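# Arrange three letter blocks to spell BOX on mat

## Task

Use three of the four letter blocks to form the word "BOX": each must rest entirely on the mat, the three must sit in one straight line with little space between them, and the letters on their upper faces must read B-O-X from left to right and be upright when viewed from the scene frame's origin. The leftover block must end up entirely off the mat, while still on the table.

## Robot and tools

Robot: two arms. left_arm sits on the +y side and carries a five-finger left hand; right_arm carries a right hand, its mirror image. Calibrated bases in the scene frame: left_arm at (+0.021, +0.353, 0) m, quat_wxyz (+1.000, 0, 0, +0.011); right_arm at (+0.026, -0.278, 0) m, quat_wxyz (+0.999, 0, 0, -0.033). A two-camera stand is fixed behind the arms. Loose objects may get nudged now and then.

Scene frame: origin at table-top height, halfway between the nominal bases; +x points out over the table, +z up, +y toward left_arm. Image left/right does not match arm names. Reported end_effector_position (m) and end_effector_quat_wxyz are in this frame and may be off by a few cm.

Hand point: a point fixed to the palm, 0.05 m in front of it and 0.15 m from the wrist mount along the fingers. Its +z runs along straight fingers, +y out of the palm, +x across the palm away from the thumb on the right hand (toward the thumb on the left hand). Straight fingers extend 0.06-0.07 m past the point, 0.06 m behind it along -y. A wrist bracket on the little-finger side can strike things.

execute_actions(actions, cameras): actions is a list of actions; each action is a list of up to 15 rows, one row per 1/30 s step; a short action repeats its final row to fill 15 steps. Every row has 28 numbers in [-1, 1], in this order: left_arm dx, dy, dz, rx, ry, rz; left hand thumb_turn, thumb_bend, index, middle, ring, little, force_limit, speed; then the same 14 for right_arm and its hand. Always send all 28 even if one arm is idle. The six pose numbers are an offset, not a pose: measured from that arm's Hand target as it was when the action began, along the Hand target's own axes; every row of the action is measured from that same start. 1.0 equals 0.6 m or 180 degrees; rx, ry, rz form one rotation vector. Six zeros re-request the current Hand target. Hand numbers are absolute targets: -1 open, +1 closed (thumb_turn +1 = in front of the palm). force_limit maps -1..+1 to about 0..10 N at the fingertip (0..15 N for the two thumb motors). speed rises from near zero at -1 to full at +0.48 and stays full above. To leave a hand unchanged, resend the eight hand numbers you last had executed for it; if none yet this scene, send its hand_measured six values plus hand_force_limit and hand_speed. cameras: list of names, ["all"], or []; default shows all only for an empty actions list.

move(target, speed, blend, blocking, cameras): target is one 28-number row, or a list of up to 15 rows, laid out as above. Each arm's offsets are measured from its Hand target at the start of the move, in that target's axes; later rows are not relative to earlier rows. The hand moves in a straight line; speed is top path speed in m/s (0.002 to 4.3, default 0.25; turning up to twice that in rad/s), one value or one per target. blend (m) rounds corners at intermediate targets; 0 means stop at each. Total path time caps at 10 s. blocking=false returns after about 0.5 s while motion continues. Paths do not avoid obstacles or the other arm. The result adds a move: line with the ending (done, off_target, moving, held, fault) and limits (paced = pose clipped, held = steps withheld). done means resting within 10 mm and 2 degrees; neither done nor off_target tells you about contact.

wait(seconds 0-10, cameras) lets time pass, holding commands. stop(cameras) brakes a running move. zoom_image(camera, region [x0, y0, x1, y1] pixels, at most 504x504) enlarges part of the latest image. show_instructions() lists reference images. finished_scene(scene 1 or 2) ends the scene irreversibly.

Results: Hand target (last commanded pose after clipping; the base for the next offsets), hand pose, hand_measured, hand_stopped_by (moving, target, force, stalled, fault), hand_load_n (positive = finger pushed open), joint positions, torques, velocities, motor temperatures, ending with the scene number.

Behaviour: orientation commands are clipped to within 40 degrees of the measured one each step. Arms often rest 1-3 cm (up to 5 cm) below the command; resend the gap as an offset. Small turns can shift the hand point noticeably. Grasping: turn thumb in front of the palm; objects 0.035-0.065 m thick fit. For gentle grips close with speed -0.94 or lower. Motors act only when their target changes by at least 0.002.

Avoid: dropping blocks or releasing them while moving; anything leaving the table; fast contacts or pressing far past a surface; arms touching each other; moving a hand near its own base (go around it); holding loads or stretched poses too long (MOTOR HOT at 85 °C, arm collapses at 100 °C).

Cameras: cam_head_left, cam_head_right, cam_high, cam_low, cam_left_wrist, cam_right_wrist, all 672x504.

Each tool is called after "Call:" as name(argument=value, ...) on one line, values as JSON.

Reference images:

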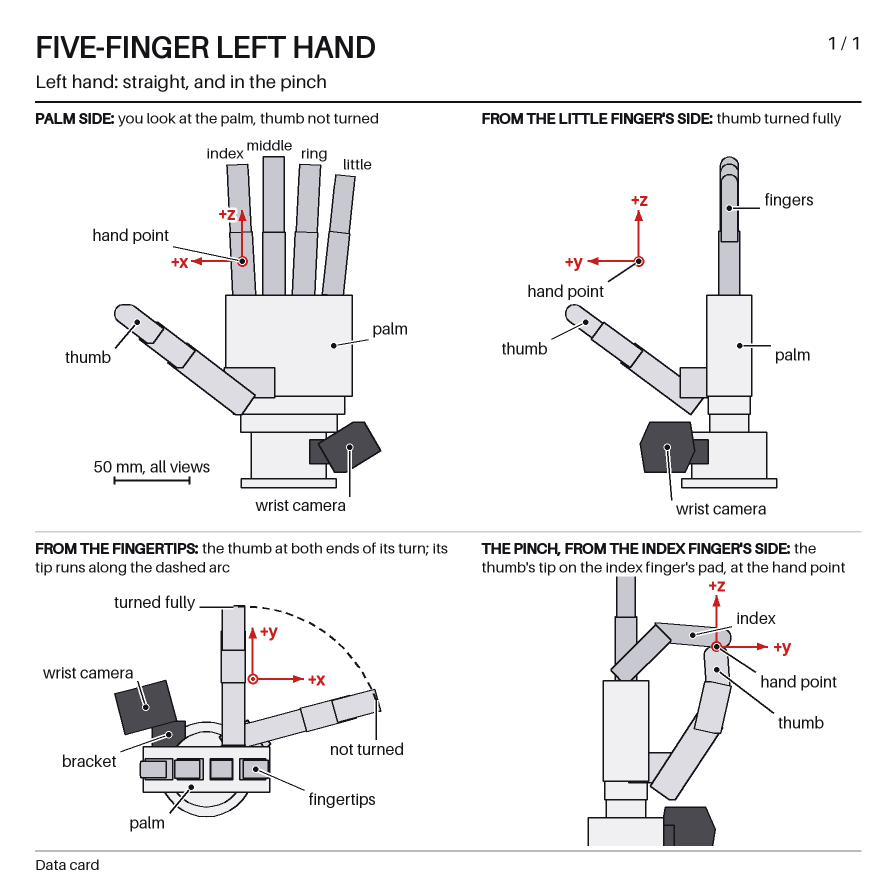

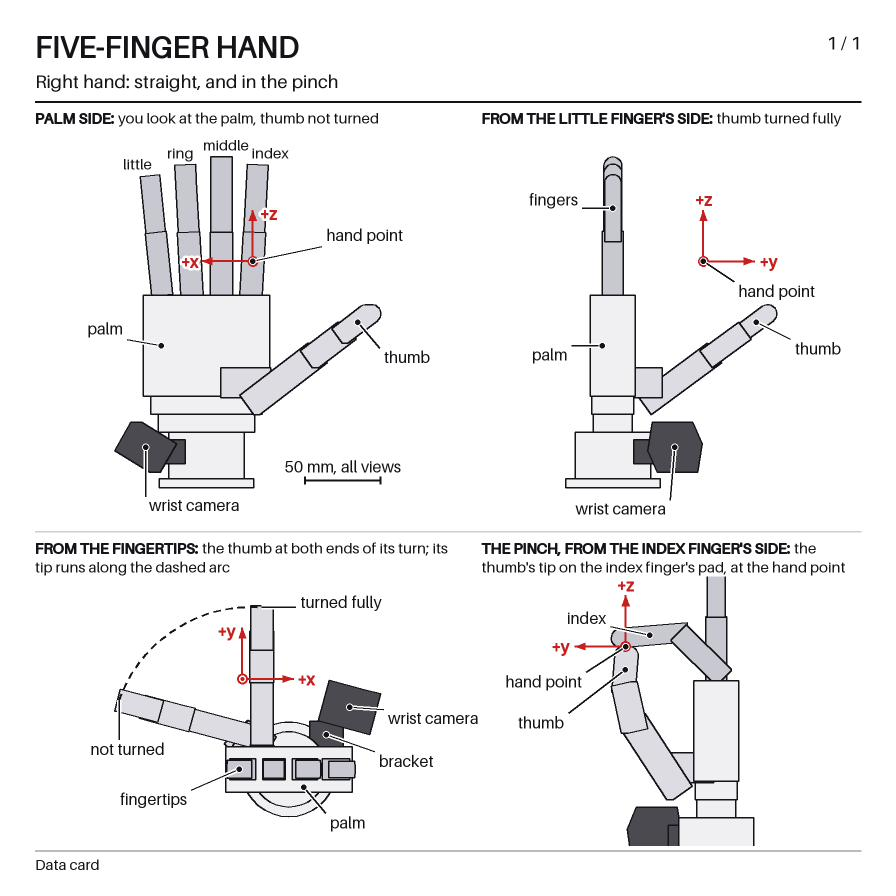

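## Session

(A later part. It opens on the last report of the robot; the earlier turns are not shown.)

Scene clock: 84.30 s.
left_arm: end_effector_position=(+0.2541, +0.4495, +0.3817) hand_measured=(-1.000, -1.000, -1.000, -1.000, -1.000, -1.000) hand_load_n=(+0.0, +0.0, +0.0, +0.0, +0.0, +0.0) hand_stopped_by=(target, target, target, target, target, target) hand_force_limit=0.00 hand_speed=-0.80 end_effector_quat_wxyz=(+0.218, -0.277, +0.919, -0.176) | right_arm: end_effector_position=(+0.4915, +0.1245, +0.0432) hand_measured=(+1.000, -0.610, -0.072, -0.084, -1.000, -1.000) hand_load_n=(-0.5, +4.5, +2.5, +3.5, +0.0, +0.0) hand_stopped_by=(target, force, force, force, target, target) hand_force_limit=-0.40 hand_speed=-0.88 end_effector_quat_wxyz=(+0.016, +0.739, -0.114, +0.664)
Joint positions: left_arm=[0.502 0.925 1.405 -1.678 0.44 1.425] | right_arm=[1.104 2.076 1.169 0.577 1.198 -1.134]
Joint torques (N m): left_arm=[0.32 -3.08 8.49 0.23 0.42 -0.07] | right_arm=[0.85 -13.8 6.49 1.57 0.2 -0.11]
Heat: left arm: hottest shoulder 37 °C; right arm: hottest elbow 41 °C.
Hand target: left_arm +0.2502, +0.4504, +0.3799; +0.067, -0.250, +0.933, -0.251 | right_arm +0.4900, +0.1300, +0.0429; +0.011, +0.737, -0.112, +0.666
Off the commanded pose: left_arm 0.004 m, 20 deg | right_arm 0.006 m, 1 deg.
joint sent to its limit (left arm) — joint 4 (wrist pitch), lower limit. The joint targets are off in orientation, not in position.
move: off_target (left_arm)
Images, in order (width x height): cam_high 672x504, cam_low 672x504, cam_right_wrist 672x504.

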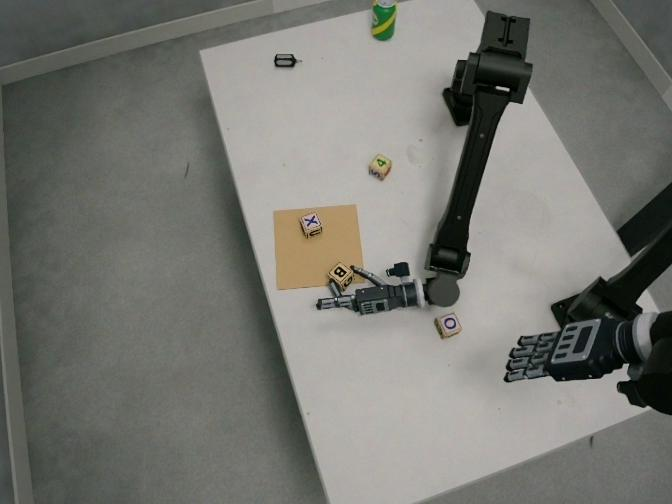

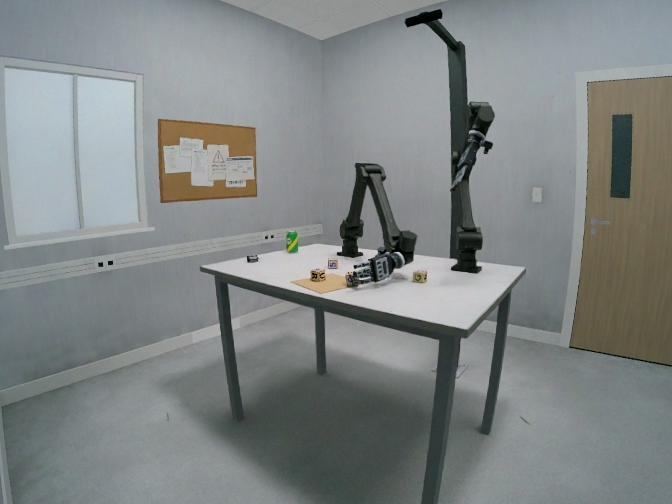

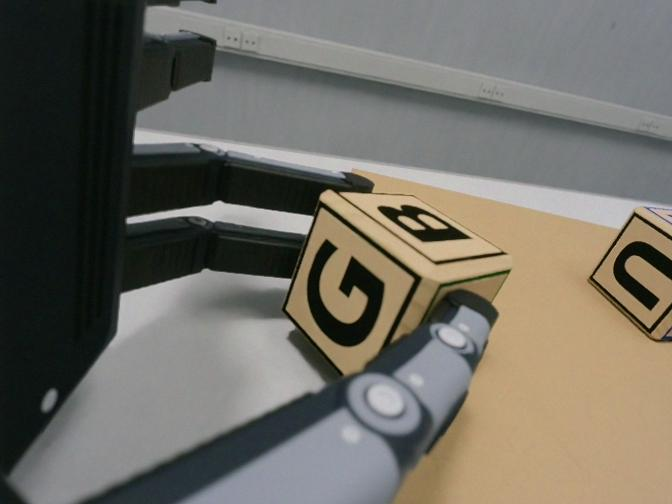

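Call:
move(target=[0,0,0,0,0,0,-1,-1,-1,-1,-1,-1,0,-0.8,-0.0115,0.0016,0.0013,0,0,0,1,-0.2,0.1,0.1,-1,-1,-0.4,-0.88], speed=0.06, cameras=["cam_low","cam_right_wrist"])

Call:
zoom_image(camera="cam_low", region=[320, 250, 400, 300])

Call:
zoom_image(camera="cam_right_wrist", region=[230, 170, 530, 400])

Scene clock: 85.43 s.
left_arm: end_effector_position=(+0.2541, +0.4495, +0.3817) hand_measured=(-1.000, -1.000, -1.000, -1.000, -1.000, -1.000) hand_load_n=(+0.0, +0.0, +0.0, +0.0, +0.0, +0.0) hand_stopped_by=(target, target, target, target, target, target) hand_force_limit=0.00 hand_speed=-0.80 end_effector_quat_wxyz=(+0.218, -0.277, +0.919, -0.176) | right_arm: end_effector_position=(+0.4918, +0.1253, +0.0415) hand_measured=(+1.000, -0.610, -0.072, -0.084, -1.000, -1.000) hand_load_n=(+1.0, +3.5, +1.0, +4.0, +0.0, +0.0) hand_stopped_by=(target, force, force, force, target, target) hand_force_limit=-0.40 hand_speed=-0.88 end_effector_quat_wxyz=(+0.014, +0.737, -0.116, +0.665)
Joint positions: left_arm=[0.502 0.925 1.405 -1.678 0.44 1.425] | right_arm=[1.105 2.082 1.169 0.595 1.198 -1.138]
Joint torques (N m): left_arm=[0.26 -2.96 8.49 0.25 0.41 -0.06] | right_arm=[1.14 -13.86 6.26 1.54 0.16 -0.12]
Heat: left arm: hottest shoulder 37 °C; right arm: hottest elbow 41 °C.
Hand target: left_arm +0.2502, +0.4504, +0.3799; +0.067, -0.250, +0.933, -0.251 | right_arm +0.4900, +0.1299, +0.0358; +0.011, +0.737, -0.112, +0.666
Off the commanded pose: left_arm 0.004 m, 20 deg | right_arm 0.008 m, 1 deg.
joint sent to its limit (left arm) — joint 4 (wrist pitch), lower limit. The joint targets are off in orientation, not in position.
move: off_target (left_arm)
Images, in order (width x height): cam_low 672x504, cam_right_wrist 672x504.

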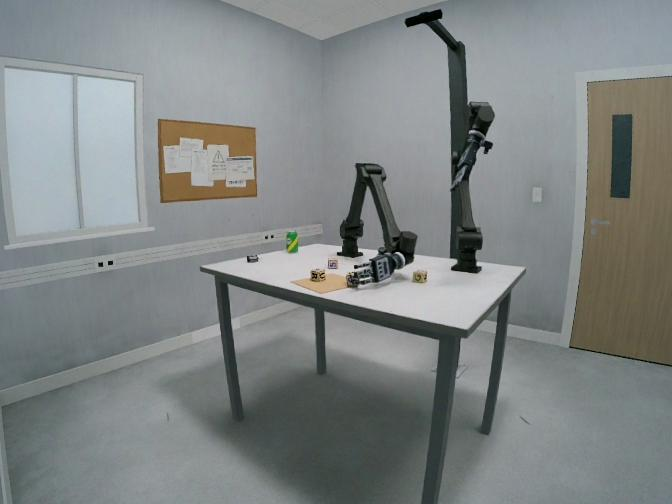

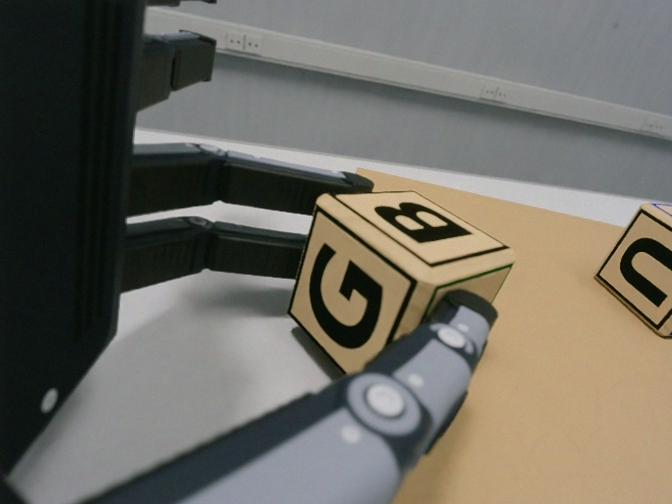

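Scaled by 6.300.

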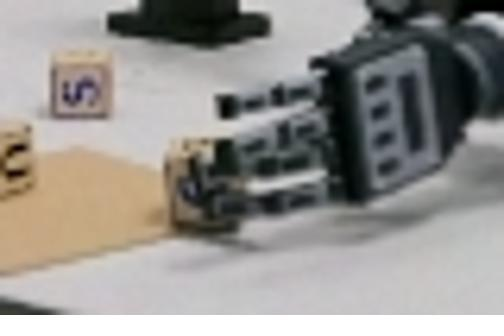

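Scaled by 1.680.

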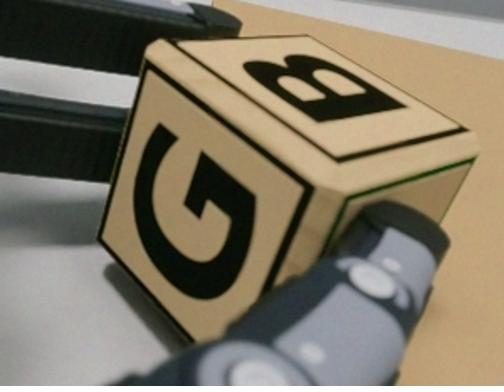

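Call:
move(target=[0,0,0,0,0,0,-1,-1,-1,-1,-1,-1,0,-0.8,0,0,0,0,0,0,1,-0.85,-0.4,-0.4,-1,-1,-0.4,-0.88], speed=0.06, cameras=["cam_high","cam_low","cam_right_wrist"])

Call:
zoom_image(camera="cam_high", region=[260, 190, 420, 310])

Scene clock: 87.37 s.
left_arm: end_effector_position=(+0.2541, +0.4495, +0.3817) hand_measured=(-1.000, -1.000, -1.000, -1.000, -1.000, -1.000) hand_load_n=(+0.0, +0.0, +0.0, +0.0, +0.0, +0.0) hand_stopped_by=(target, target, target, target, target, target) hand_force_limit=0.00 hand_speed=-0.80 end_effector_quat_wxyz=(+0.218, -0.277, +0.919, -0.176) | right_arm: end_effector_position=(+0.4915, +0.1247, +0.0374) hand_measured=(+1.000, -0.850, -0.400, -0.400, -1.000, -1.000) hand_load_n=(+0.0, +0.0, +0.0, +0.0, +0.0, +0.0) hand_stopped_by=(target, target, target, target, target, target) hand_force_limit=-0.40 hand_speed=-0.88 end_effector_quat_wxyz=(+0.016, +0.738, -0.114, +0.665)
Joint positions: left_arm=[0.502 0.925 1.405 -1.678 0.44 1.425] | right_arm=[1.105 2.089 1.169 0.595 1.198 -1.138]
Joint torques (N m): left_arm=[0.26 -3.02 8.46 0.21 0.42 -0.06] | right_arm=[1.61 -14.33 6.27 1.54 0.18 -0.11]
Heat: left arm: hottest shoulder 37 °C; right arm: hottest elbow 41 °C.
Hand target: left_arm +0.2502, +0.4504, +0.3799; +0.067, -0.250, +0.933, -0.251 | right_arm +0.4900, +0.1299, +0.0358; +0.011, +0.737, -0.112, +0.666
Off the commanded pose: left_arm 0.004 m, 20 deg | right_arm 0.006 m, 1 deg.
joint sent to its limit (left arm) — joint 4 (wrist pitch), lower limit. The joint targets are off in orientation, not in position.
move: off_target (left_arm)
Images, in order (width x height): cam_high 672x504, cam_low 672x504, cam_right_wrist 672x504.

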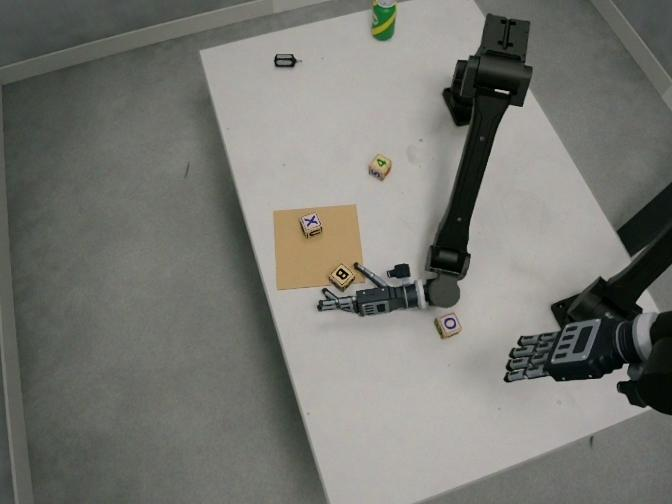

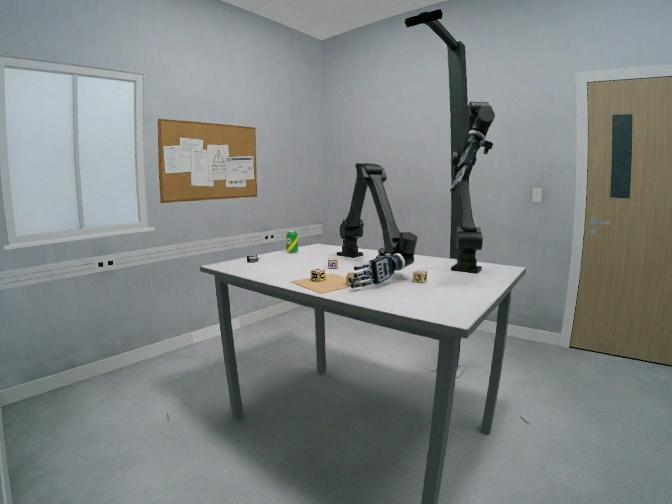

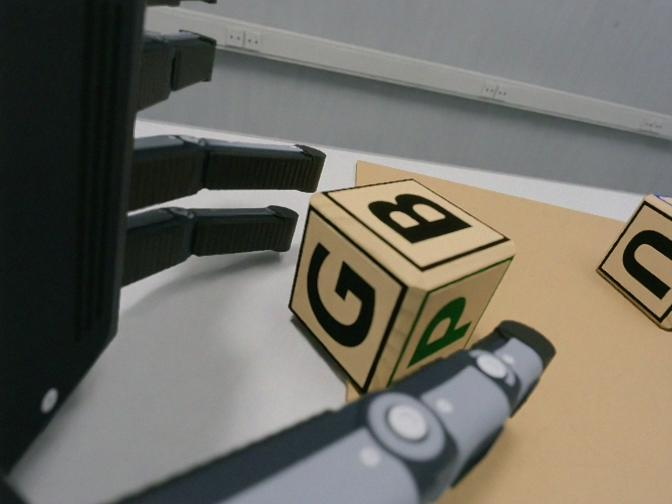

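Scaled by 3.150.

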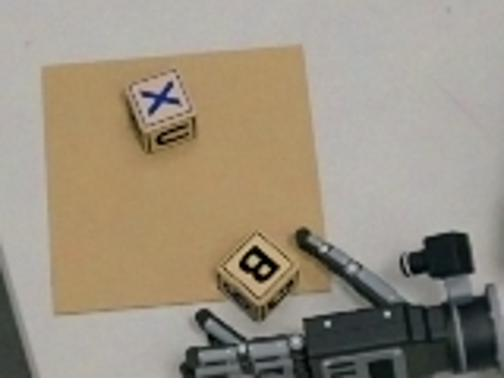

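Call:
move(target=[[0,0,0,0,0,0,-1,-1,-1,-1,-1,-1,0,-0.8,0.008,-0.097,-0.0815,0,0,0,1,-0.85,-0.4,-0.4,-1,-1,-0.4,-0.88],[0,0,0,0,0,0,-1,-1,-1,-1,-1,-1,0,-0.8,0.2872,-0.1348,-0.1132,0,0,0,1,-0.85,-0.4,-0.4,-1,-1,-0.4,-0.88],[0,0,0,0,0,0,1,-0.8,-0.45,-0.45,-1,-1,-0.5,0,0.4398,0.5517,-0.125,-0.0932,-0.1539,0.4276,1,-0.85,-0.4,-0.4,-1,-1,-0.4,-0.88],[-0.0738,-0.427,0.6313,0.0978,-0.3154,-0.3619,1,-0.8,-0.45,-0.45,-1,-1,-0.5,0,0.4398,0.5517,-0.125,-0.0932,-0.1539,0.4276,1,-0.85,-0.4,-0.4,-1,-1,-0.4,-0.88]], speed=[0.1,0.25,0.3,0.3], blend=[0.01,0.04,0.0,0.0], cameras=["all"])

Scene clock: 99.83 s.
left_arm: end_effector_position=(+0.4803, +0.1305, +0.1603) hand_measured=(+1.000, -0.800, -0.450, -0.450, -1.000, -1.000) hand_load_n=(+0.0, +0.0, +0.0, +0.0, +0.0, +0.0) hand_stopped_by=(target, target, target, target, target, target) hand_force_limit=-0.50 hand_speed=0.00 end_effector_quat_wxyz=(-0.374, +0.761, -0.486, +0.214) | right_arm: end_effector_position=(+0.3807, -0.2171, +0.2596) hand_measured=(+1.000, -0.850, -0.400, -0.400, -1.000, -1.000) hand_load_n=(+0.0, +0.0, +0.0, +0.0, +0.0, +0.0) hand_stopped_by=(target, target, target, target, target, target) hand_force_limit=-0.40 hand_speed=-0.88 end_effector_quat_wxyz=(-0.329, +0.628, -0.625, +0.327)
Joint positions: left_arm=[-0.646 1.413 1.094 -0.747 -0.769 -0.851] | right_arm=[0.196 0.745 0.81 -0.674 0.102 0.072]
Joint torques (N m): left_arm=[-1.2 -10.23 14.06 0.29 -0.73 -0.06] | right_arm=[-0.15 0.85 9.74 0.9 -0.13 0]
Heat: left arm: hottest shoulder 37 °C; right arm: hottest elbow 42 °C.
Hand target: left_arm +0.4939, +0.1159, +0.1803; -0.372, +0.762, -0.477, +0.232 | right_arm +0.3797, -0.2198, +0.2601; -0.327, +0.627, -0.628, +0.326
Off the commanded pose: left_arm 0.028 m, 2 deg | right_arm 0.003 m, 0 deg.
move: off_target (left_arm); target 3's new numbers were sent with left_arm's hand 0.004 m and 20 deg from that target

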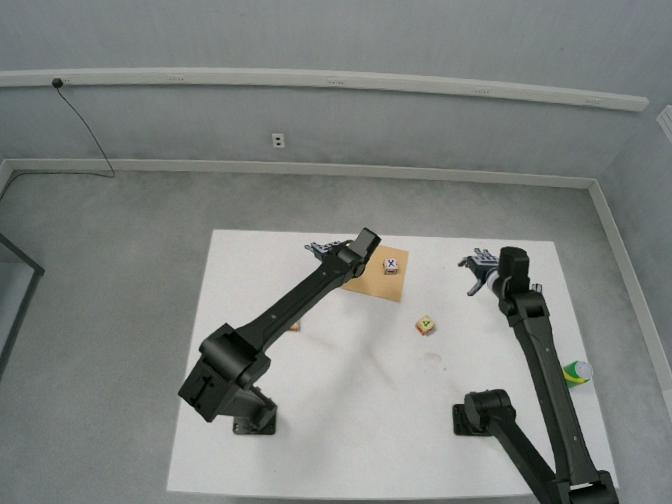

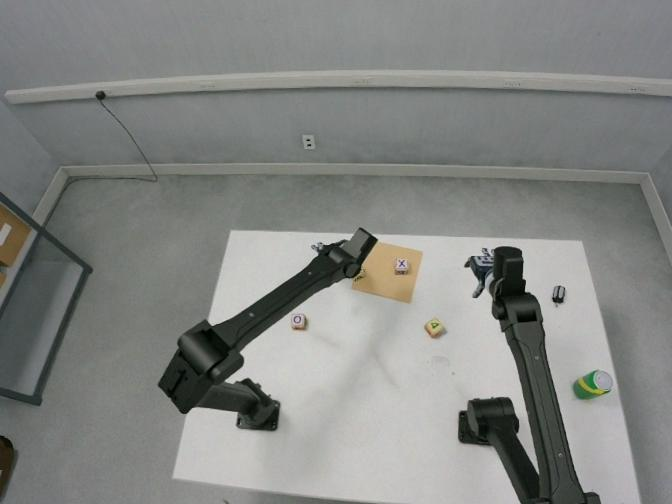

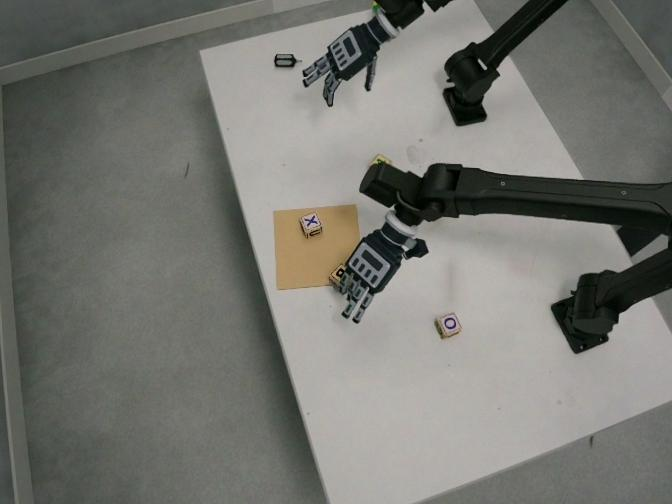

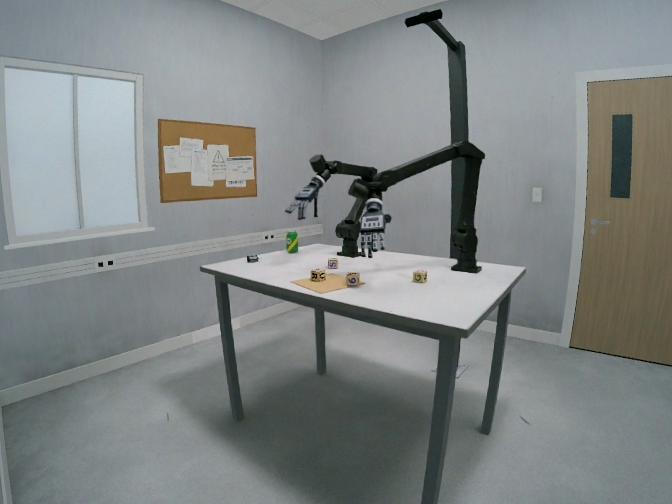

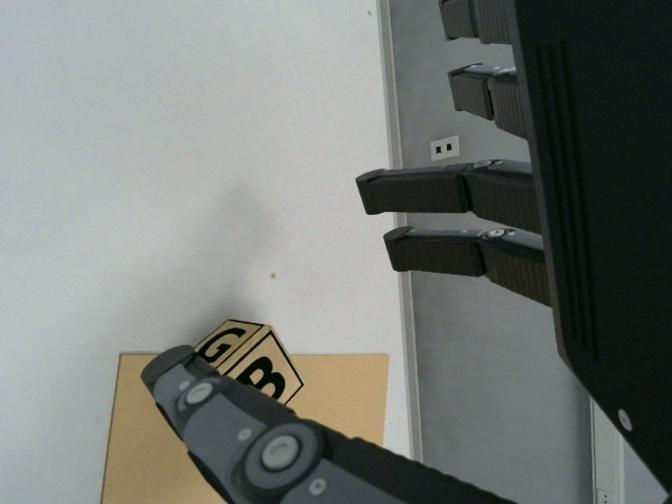

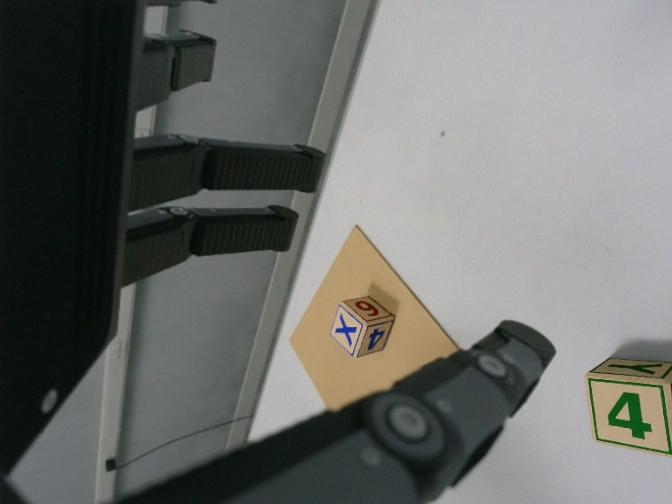

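Call:
zoom_image(camera="cam_left_wrist", region=[100, 290, 420, 504])

Call:
zoom_image(camera="cam_head_left", region=[270, 230, 430, 350])

Call:
zoom_image(camera="cam_head_right", region=[340, 230, 440, 310])

Call:
zoom_image(camera="cam_high", region=[260, 190, 420, 310])

Scaled by 1.575.

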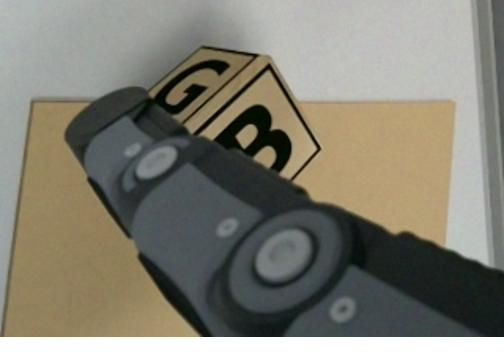

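Scaled by 3.150.

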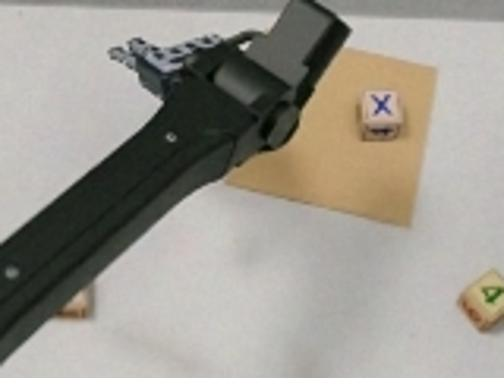

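Scaled by 5.040.

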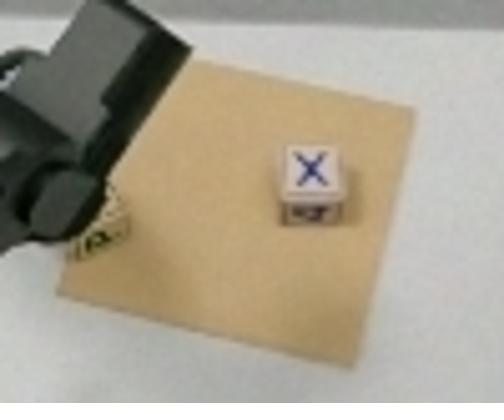

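Scaled by 3.150.

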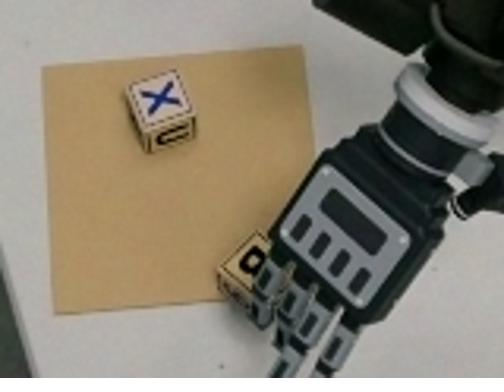

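Call:
move(target=[0.123,0.054,0.0392,0,-0.0175,-0.0137,1,-0.8,-0.45,-0.45,-1,-1,-0.5,0,0,0,0,0,0,0,1,-0.85,-0.4,-0.4,-1,-1,-0.4,-0.88], speed=0.15, cameras=["cam_left_wrist","cam_high"])

Call:
zoom_image(camera="cam_left_wrist", region=[80, 180, 420, 440])

Scene clock: 103.20 s.
left_arm: end_effector_position=(+0.5122, +0.0642, +0.1237) hand_measured=(+1.000, -0.800, -0.450, -0.450, -1.000, -1.000) hand_load_n=(+0.0, +0.0, +0.0, +0.0, +0.0, +0.0) hand_stopped_by=(target, target, target, target, target, target) hand_force_limit=-0.50 hand_speed=0.00 end_effector_quat_wxyz=(-0.383, +0.776, -0.459, +0.202) | right_arm: end_effector_position=(+0.3807, -0.2171, +0.2596) hand_measured=(+1.000, -0.850, -0.400, -0.400, -1.000, -1.000) hand_load_n=(+0.0, +0.0, +0.0, +0.0, +0.0, +0.0) hand_stopped_by=(target, target, target, target, target, target) hand_force_limit=-0.40 hand_speed=-0.88 end_effector_quat_wxyz=(-0.329, +0.628, -0.625, +0.327)
Joint positions: left_arm=[-0.728 1.646 1.269 -0.826 -0.837 -1.044] | right_arm=[0.196 0.745 0.81 -0.674 0.102 0.072]
Joint torques (N m): left_arm=[-1.03 -13.45 13.44 0.09 -0.8 -0.06] | right_arm=[0.26 0.38 9.95 0.95 -0.15 0.03]
Heat: left arm: hottest shoulder 37 °C; right arm: hottest elbow 42 °C.
Hand target: left_arm +0.5249, +0.0491, +0.1403; -0.380, +0.778, -0.450, +0.219 | right_arm +0.3797, -0.2198, +0.2601; -0.327, +0.627, -0.628, +0.326
Off the commanded pose: left_arm 0.026 m, 2 deg | right_arm 0.003 m, 0 deg.
move: off_target (left_arm)
Images, in order (width x height): cam_high 672x504, cam_left_wrist 672x504.

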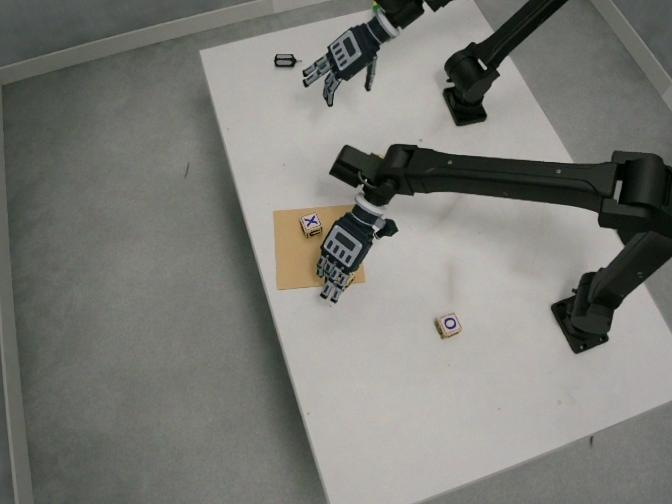

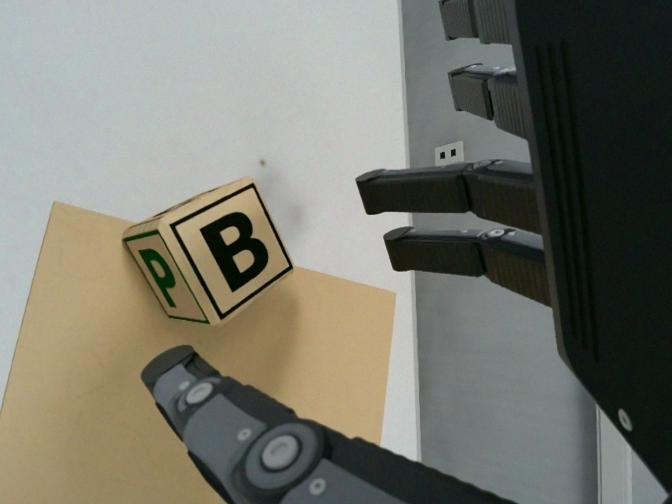

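Scaled by 1.482.

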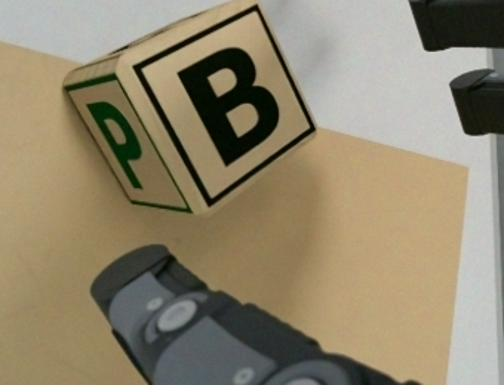

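Call:
move(target=[0.0037,0.0658,0.0512,0,0,0,1,-0.8,-0.45,-0.45,-1,-1,-0.5,0,0,0,0,0,0,0,1,-0.85,-0.4,-0.4,-1,-1,-0.4,-0.88], speed=0.12, cameras=["cam_left_wrist"])

Call:
zoom_image(camera="cam_left_wrist", region=[100, 130, 480, 420])

Scene clock: 104.77 s.
left_arm: end_effector_position=(+0.5267, +0.0521, +0.0958) hand_measured=(+1.000, -0.800, -0.450, -0.450, -1.000, -1.000) hand_load_n=(+0.0, +0.0, +0.0, +0.0, +0.0, +0.0) hand_stopped_by=(target, target, target, target, target, target) hand_force_limit=-0.50 hand_speed=0.00 end_effector_quat_wxyz=(-0.381, +0.778, -0.450, +0.216) | right_arm: end_effector_position=(+0.3807, -0.2171, +0.2596) hand_measured=(+1.000, -0.850, -0.400, -0.400, -1.000, -1.000) hand_load_n=(+0.5, +0.0, +0.0, +0.0, +0.0, +0.0) hand_stopped_by=(target, target, target, target, target, target) hand_force_limit=-0.40 hand_speed=-0.88 end_effector_quat_wxyz=(-0.329, +0.628, -0.625, +0.327)
Joint positions: left_arm=[-0.728 1.707 1.26 -0.726 -0.838 -1.048] | right_arm=[0.196 0.745 0.81 -0.674 0.102 0.072]
Joint torques (N m): left_arm=[-1.14 -14.33 8.34 0.95 -0.78 -0.05] | right_arm=[0.26 -0.5 10.04 0.92 -0.12 0.02]
Heat: left arm: hottest shoulder 37 °C; right arm: hottest elbow 42 °C.
Hand target: left_arm +0.5259, +0.0472, +0.0902; -0.380, +0.778, -0.450, +0.219 | right_arm +0.3797, -0.2198, +0.2601; -0.327, +0.627, -0.628, +0.326
Off the commanded pose: left_arm 0.007 m, 0 deg | right_arm 0.003 m, 0 deg.
move: done
Images, in order (width x height): cam_left_wrist 672x504.

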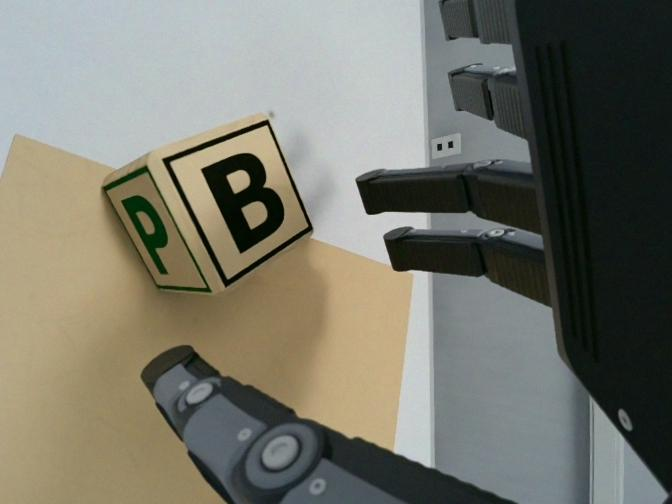

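Scaled by 1.326.

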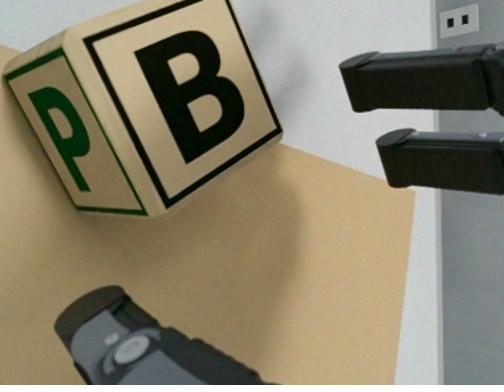

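Call:
move(target=[-0.035,0.0355,0.0168,0,0,0,1,-0.8,-0.45,-0.45,-1,-1,-0.5,0,0,0,0,0,0,0,1,-0.85,-0.4,-0.4,-1,-1,-0.4,-0.88], speed=0.1, cameras=["cam_left_wrist"])

Call:
zoom_image(camera="cam_left_wrist", region=[130, 130, 510, 420])

Scene clock: 106.33 s.
left_arm: end_effector_position=(+0.5110, +0.0655, +0.0624) hand_measured=(+1.000, -0.800, -0.450, -0.450, -1.000, -1.000) hand_load_n=(+0.0, +0.0, +0.0, +0.0, +0.0, +0.0) hand_stopped_by=(target, target, target, target, target, target) hand_force_limit=-0.50 hand_speed=0.00 end_effector_quat_wxyz=(-0.382, +0.778, -0.454, +0.210) | right_arm: end_effector_position=(+0.3807, -0.2171, +0.2596) hand_measured=(+1.000, -0.850, -0.400, -0.400, -1.000, -1.000) hand_load_n=(+0.0, +0.0, +0.0, +0.0, +0.0, +0.0) hand_stopped_by=(target, target, target, target, target, target) hand_force_limit=-0.40 hand_speed=-0.88 end_effector_quat_wxyz=(-0.329, +0.628, -0.625, +0.327)
Joint positions: left_arm=[-0.728 1.707 1.164 -0.645 -0.838 -1.048] | right_arm=[0.196 0.745 0.81 -0.674 0.102 0.072]
Joint torques (N m): left_arm=[-0.85 -15.74 7.71 0.92 -0.72 0] | right_arm=[-0.38 -0.91 10.03 0.95 -0.13 -0.01]
Heat: left arm: hottest shoulder 37 °C; right arm: hottest elbow 42 °C.
Hand target: left_arm +0.5110, +0.0628, +0.0673; -0.380, +0.778, -0.450, +0.219 | right_arm +0.3797, -0.2198, +0.2601; -0.327, +0.627, -0.628, +0.326
Off the commanded pose: left_arm 0.005 m, 1 deg | right_arm 0.003 m, 0 deg.
move: done
Images, in order (width x height): cam_left_wrist 672x504.

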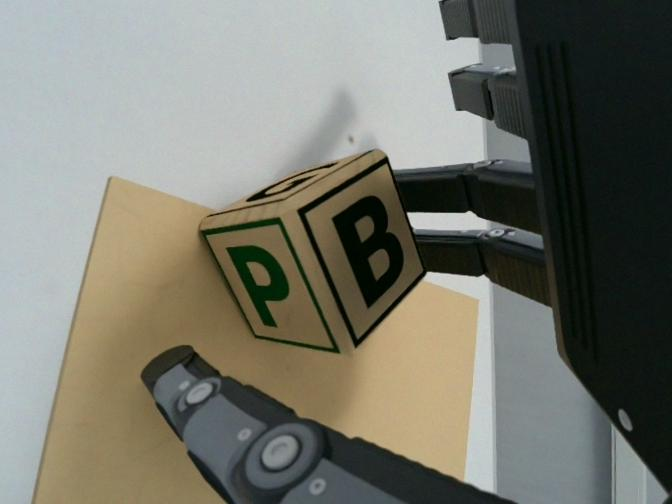

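Scaled by 1.326.

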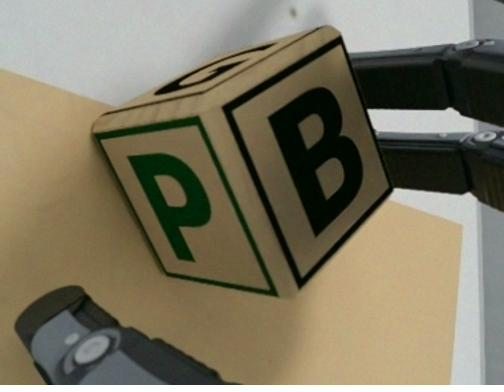

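Call:
move(target=[0,-0.0173,-0.005,0,0,0,1,-0.8,-0.45,-0.45,-1,-1,-0.5,0,0,0,0,0,0,0,1,-0.85,-0.4,-0.4,-1,-1,-0.4,-0.88], speed=0.1, cameras=["cam_left_wrist"])

Scene clock: 107.53 s.
left_arm: end_effector_position=(+0.5114, +0.0650, +0.0681) hand_measured=(+1.000, -0.800, -0.450, -0.450, -1.000, -1.000) hand_load_n=(+0.0, +0.0, +0.0, +0.0, +0.0, +0.0) hand_stopped_by=(target, target, target, target, target, target) hand_force_limit=-0.50 hand_speed=0.00 end_effector_quat_wxyz=(-0.381, +0.778, -0.452, +0.214) | right_arm: end_effector_position=(+0.3807, -0.2171, +0.2596) hand_measured=(+1.000, -0.850, -0.400, -0.400, -1.000, -1.000) hand_load_n=(+0.0, +0.0, +0.0, +0.0, +0.0, +0.0) hand_stopped_by=(target, target, target, target, target, target) hand_force_limit=-0.40 hand_speed=-0.88 end_effector_quat_wxyz=(-0.329, +0.628, -0.625, +0.327)
Joint positions: left_arm=[-0.728 1.696 1.164 -0.645 -0.838 -1.047] | right_arm=[0.196 0.745 0.81 -0.674 0.102 0.072]
Joint torques (N m): left_arm=[-0.21 -15.74 8.95 0.24 -0.61 0.08] | right_arm=[-0.5 0.26 9.83 1.24 -0.11 0.05]
Heat: left arm: hottest shoulder 37 °C; right arm: hottest elbow 42 °C.
Hand target: left_arm +0.5144, +0.0648, +0.0772; -0.380, +0.778, -0.450, +0.219 | right_arm +0.3797, -0.2198, +0.2601; -0.327, +0.627, -0.628, +0.326
Off the commanded pose: left_arm 0.010 m, 1 deg | right_arm 0.003 m, 0 deg.
move: done
Images, in order (width x height): cam_left_wrist 672x504.

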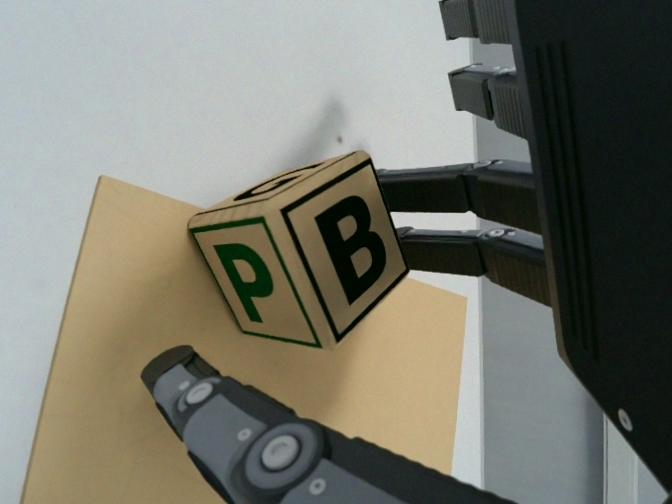

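Call:
move(target=[0,0,0,0,0,0,1,-0.2,0.1,0.1,-1,-1,-0.4,-0.88,0,0,0,0,0,0,1,-0.85,-0.4,-0.4,-1,-1,-0.4,-0.88], speed=0.1, cameras=["cam_left_wrist"])

Scene clock: 109.23 s.
left_arm: end_effector_position=(+0.5114, +0.0650, +0.0680) hand_measured=(+1.000, -0.604, -0.052, -0.084, -1.000, -1.000) hand_load_n=(+0.0, +7.5, +4.5, +2.5, +0.0, +0.0) hand_stopped_by=(target, force, force, force, target, target) hand_force_limit=-0.40 hand_speed=-0.88 end_effector_quat_wxyz=(-0.381, +0.778, -0.452, +0.214) | right_arm: end_effector_position=(+0.3807, -0.2171, +0.2596) hand_measured=(+1.000, -0.850, -0.400, -0.400, -1.000, -1.000) hand_load_n=(+0.0, +0.0, +0.5, +0.0, +0.0, +0.0) hand_stopped_by=(target, target, target, target, target, target) hand_force_limit=-0.40 hand_speed=-0.88 end_effector_quat_wxyz=(-0.329, +0.628, -0.625, +0.327)
Joint positions: left_arm=[-0.728 1.696 1.164 -0.645 -0.837 -1.047] | right_arm=[0.196 0.745 0.81 -0.674 0.102 0.072]
Joint torques (N m): left_arm=[-0.21 -15.68 8.99 0.23 -0.63 0.08] | right_arm=[-0.21 -0.03 9.98 0.91 -0.14 0.09]
Heat: left arm: hottest shoulder 37 °C; right arm: hottest elbow 42 °C.
Hand target: left_arm +0.5145, +0.0648, +0.0772; -0.380, +0.778, -0.450, +0.219 | right_arm +0.3797, -0.2198, +0.2601; -0.327, +0.627, -0.628, +0.326
Off the commanded pose: left_arm 0.010 m, 1 deg | right_arm 0.003 m, 0 deg.
move: done
Images, in order (width x height): cam_left_wrist 672x504.

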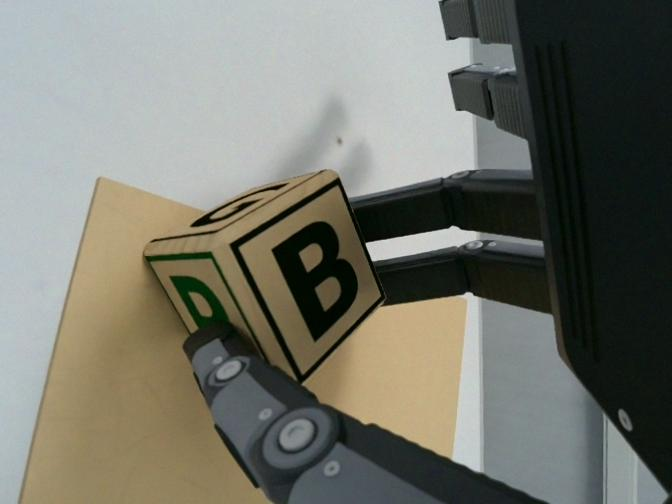

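Call:
move(target=[[0,-0.1182,-0.0924,0,0,0,1,-0.2,0.1,0.1,-1,-1,-0.4,-0.88,0,0,0,0,0,0,1,-0.85,-0.4,-0.4,-1,-1,-0.4,-0.88],[0.0888,-0.1012,-0.114,0,0.524,0.4097,1,-0.2,0.1,0.1,-1,-1,-0.4,-0.88,0,0,0,0,0,0,1,-0.85,-0.4,-0.4,-1,-1,-0.4,-0.88]], speed=[0.12,0.3], blend=0.02, cameras=["all"])

Scene clock: 115.87 s.
left_arm: end_effector_position=(+0.5070, +0.0139, +0.1511) hand_measured=(+1.000, -0.604, -0.052, -0.084, -1.000, -1.000) hand_load_n=(+0.0, +7.5, +5.0, +2.5, +0.0, +0.0) hand_stopped_by=(target, force, force, force, target, target) hand_force_limit=-0.40 hand_speed=-0.88 end_effector_quat_wxyz=(-0.017, -0.010, +0.903, -0.430) | right_arm: end_effector_position=(+0.3807, -0.2171, +0.2596) hand_measured=(+1.000, -0.850, -0.400, -0.400, -1.000, -1.000) hand_load_n=(+0.0, +0.0, +0.0, +0.0, +0.0, +0.0) hand_stopped_by=(target, target, target, target, target, target) hand_force_limit=-0.40 hand_speed=-0.88 end_effector_quat_wxyz=(-0.329, +0.628, -0.625, +0.327)
Joint positions: left_arm=[-0.43 1.789 1.526 -0.879 0.806 0.956] | right_arm=[0.196 0.745 0.81 -0.674 0.102 0.072]
Joint torques (N m): left_arm=[0.09 -16.38 14.38 0.2 0.77 0.08] | right_arm=[-0.03 -0.32 9.99 0.79 -0.13 0.01]
Heat: left arm: hottest shoulder 37 °C; right arm: hottest elbow 43 °C.
Hand target: left_arm +0.5267, +0.0102, +0.1672; +0.001, -0.001, +0.899, -0.438 | right_arm +0.3797, -0.2198, +0.2601; -0.327, +0.627, -0.628, +0.326
Off the commanded pose: left_arm 0.026 m, 2 deg | right_arm 0.003 m, 0 deg.
move: off_target (left_arm)

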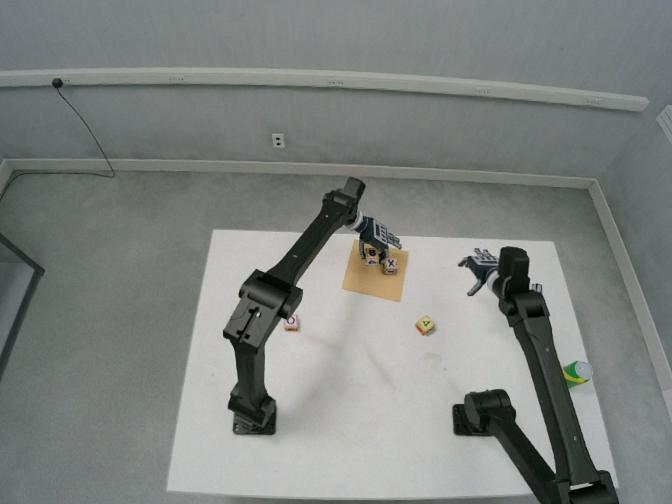

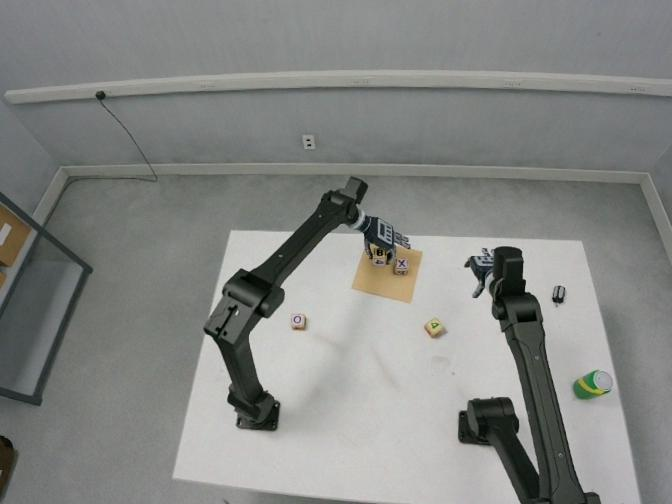

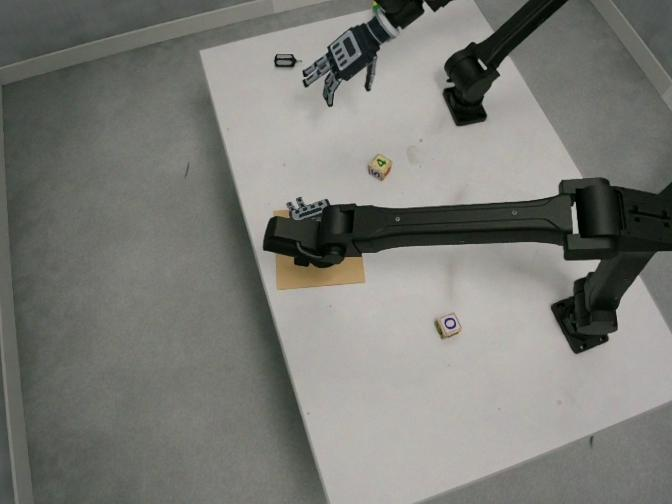

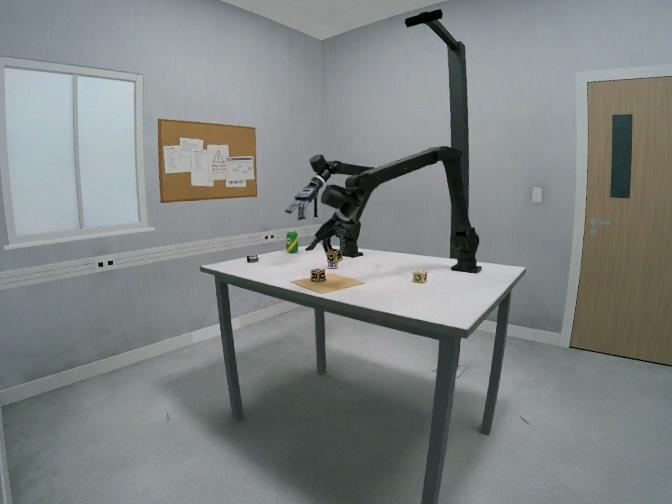

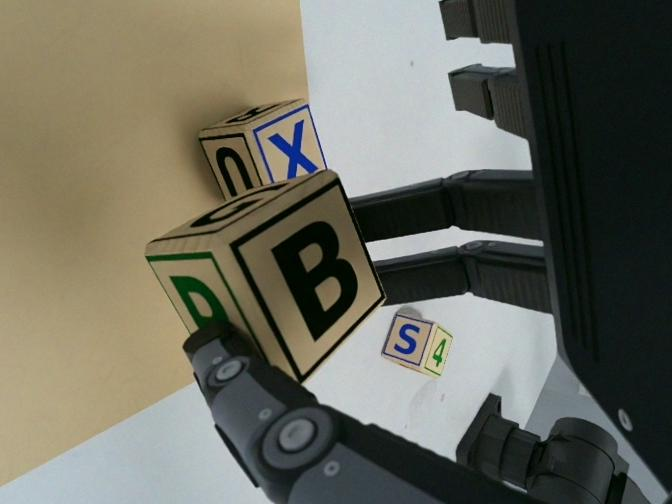

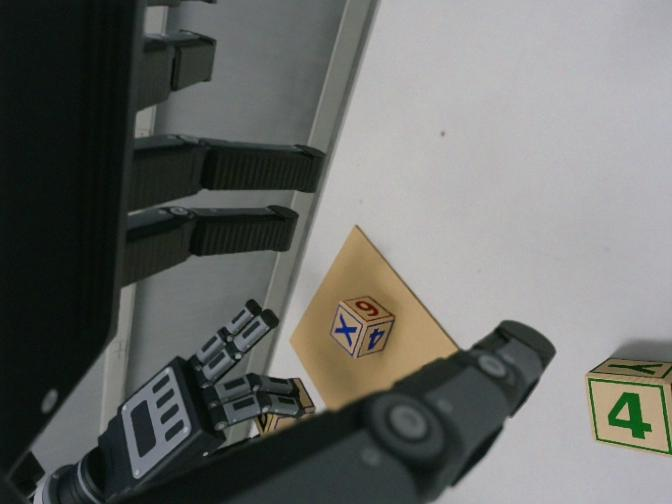

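Call:
zoom_image(camera="cam_left_wrist", region=[130, 60, 400, 260])

Call:
zoom_image(camera="cam_head_left", region=[335, 230, 425, 310])

Call:
zoom_image(camera="cam_left_wrist", region=[0, 0, 340, 260])

Scaled by 1.867.

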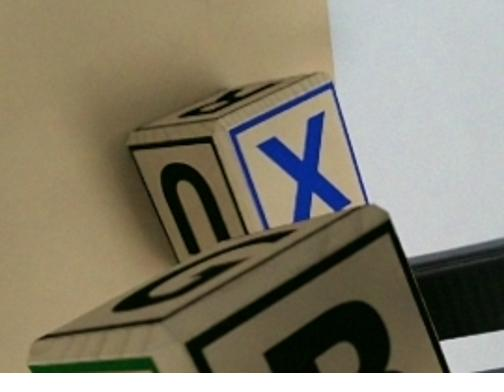

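Scaled by 5.600.

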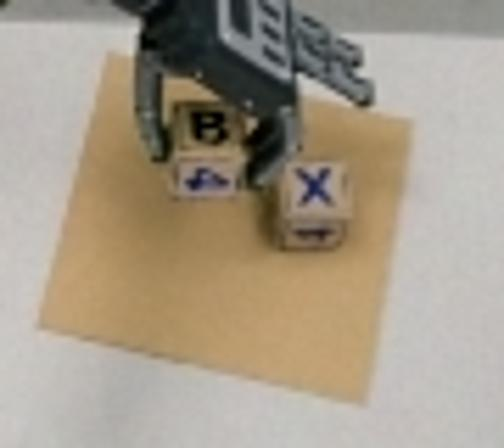

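Scaled by 1.482.

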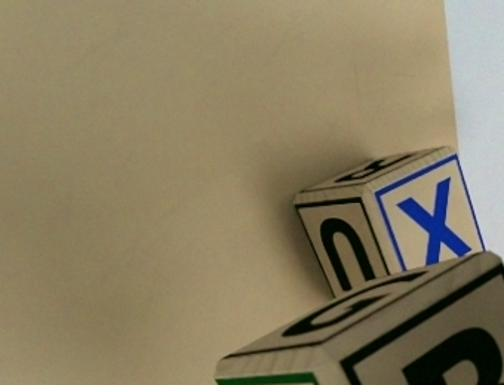

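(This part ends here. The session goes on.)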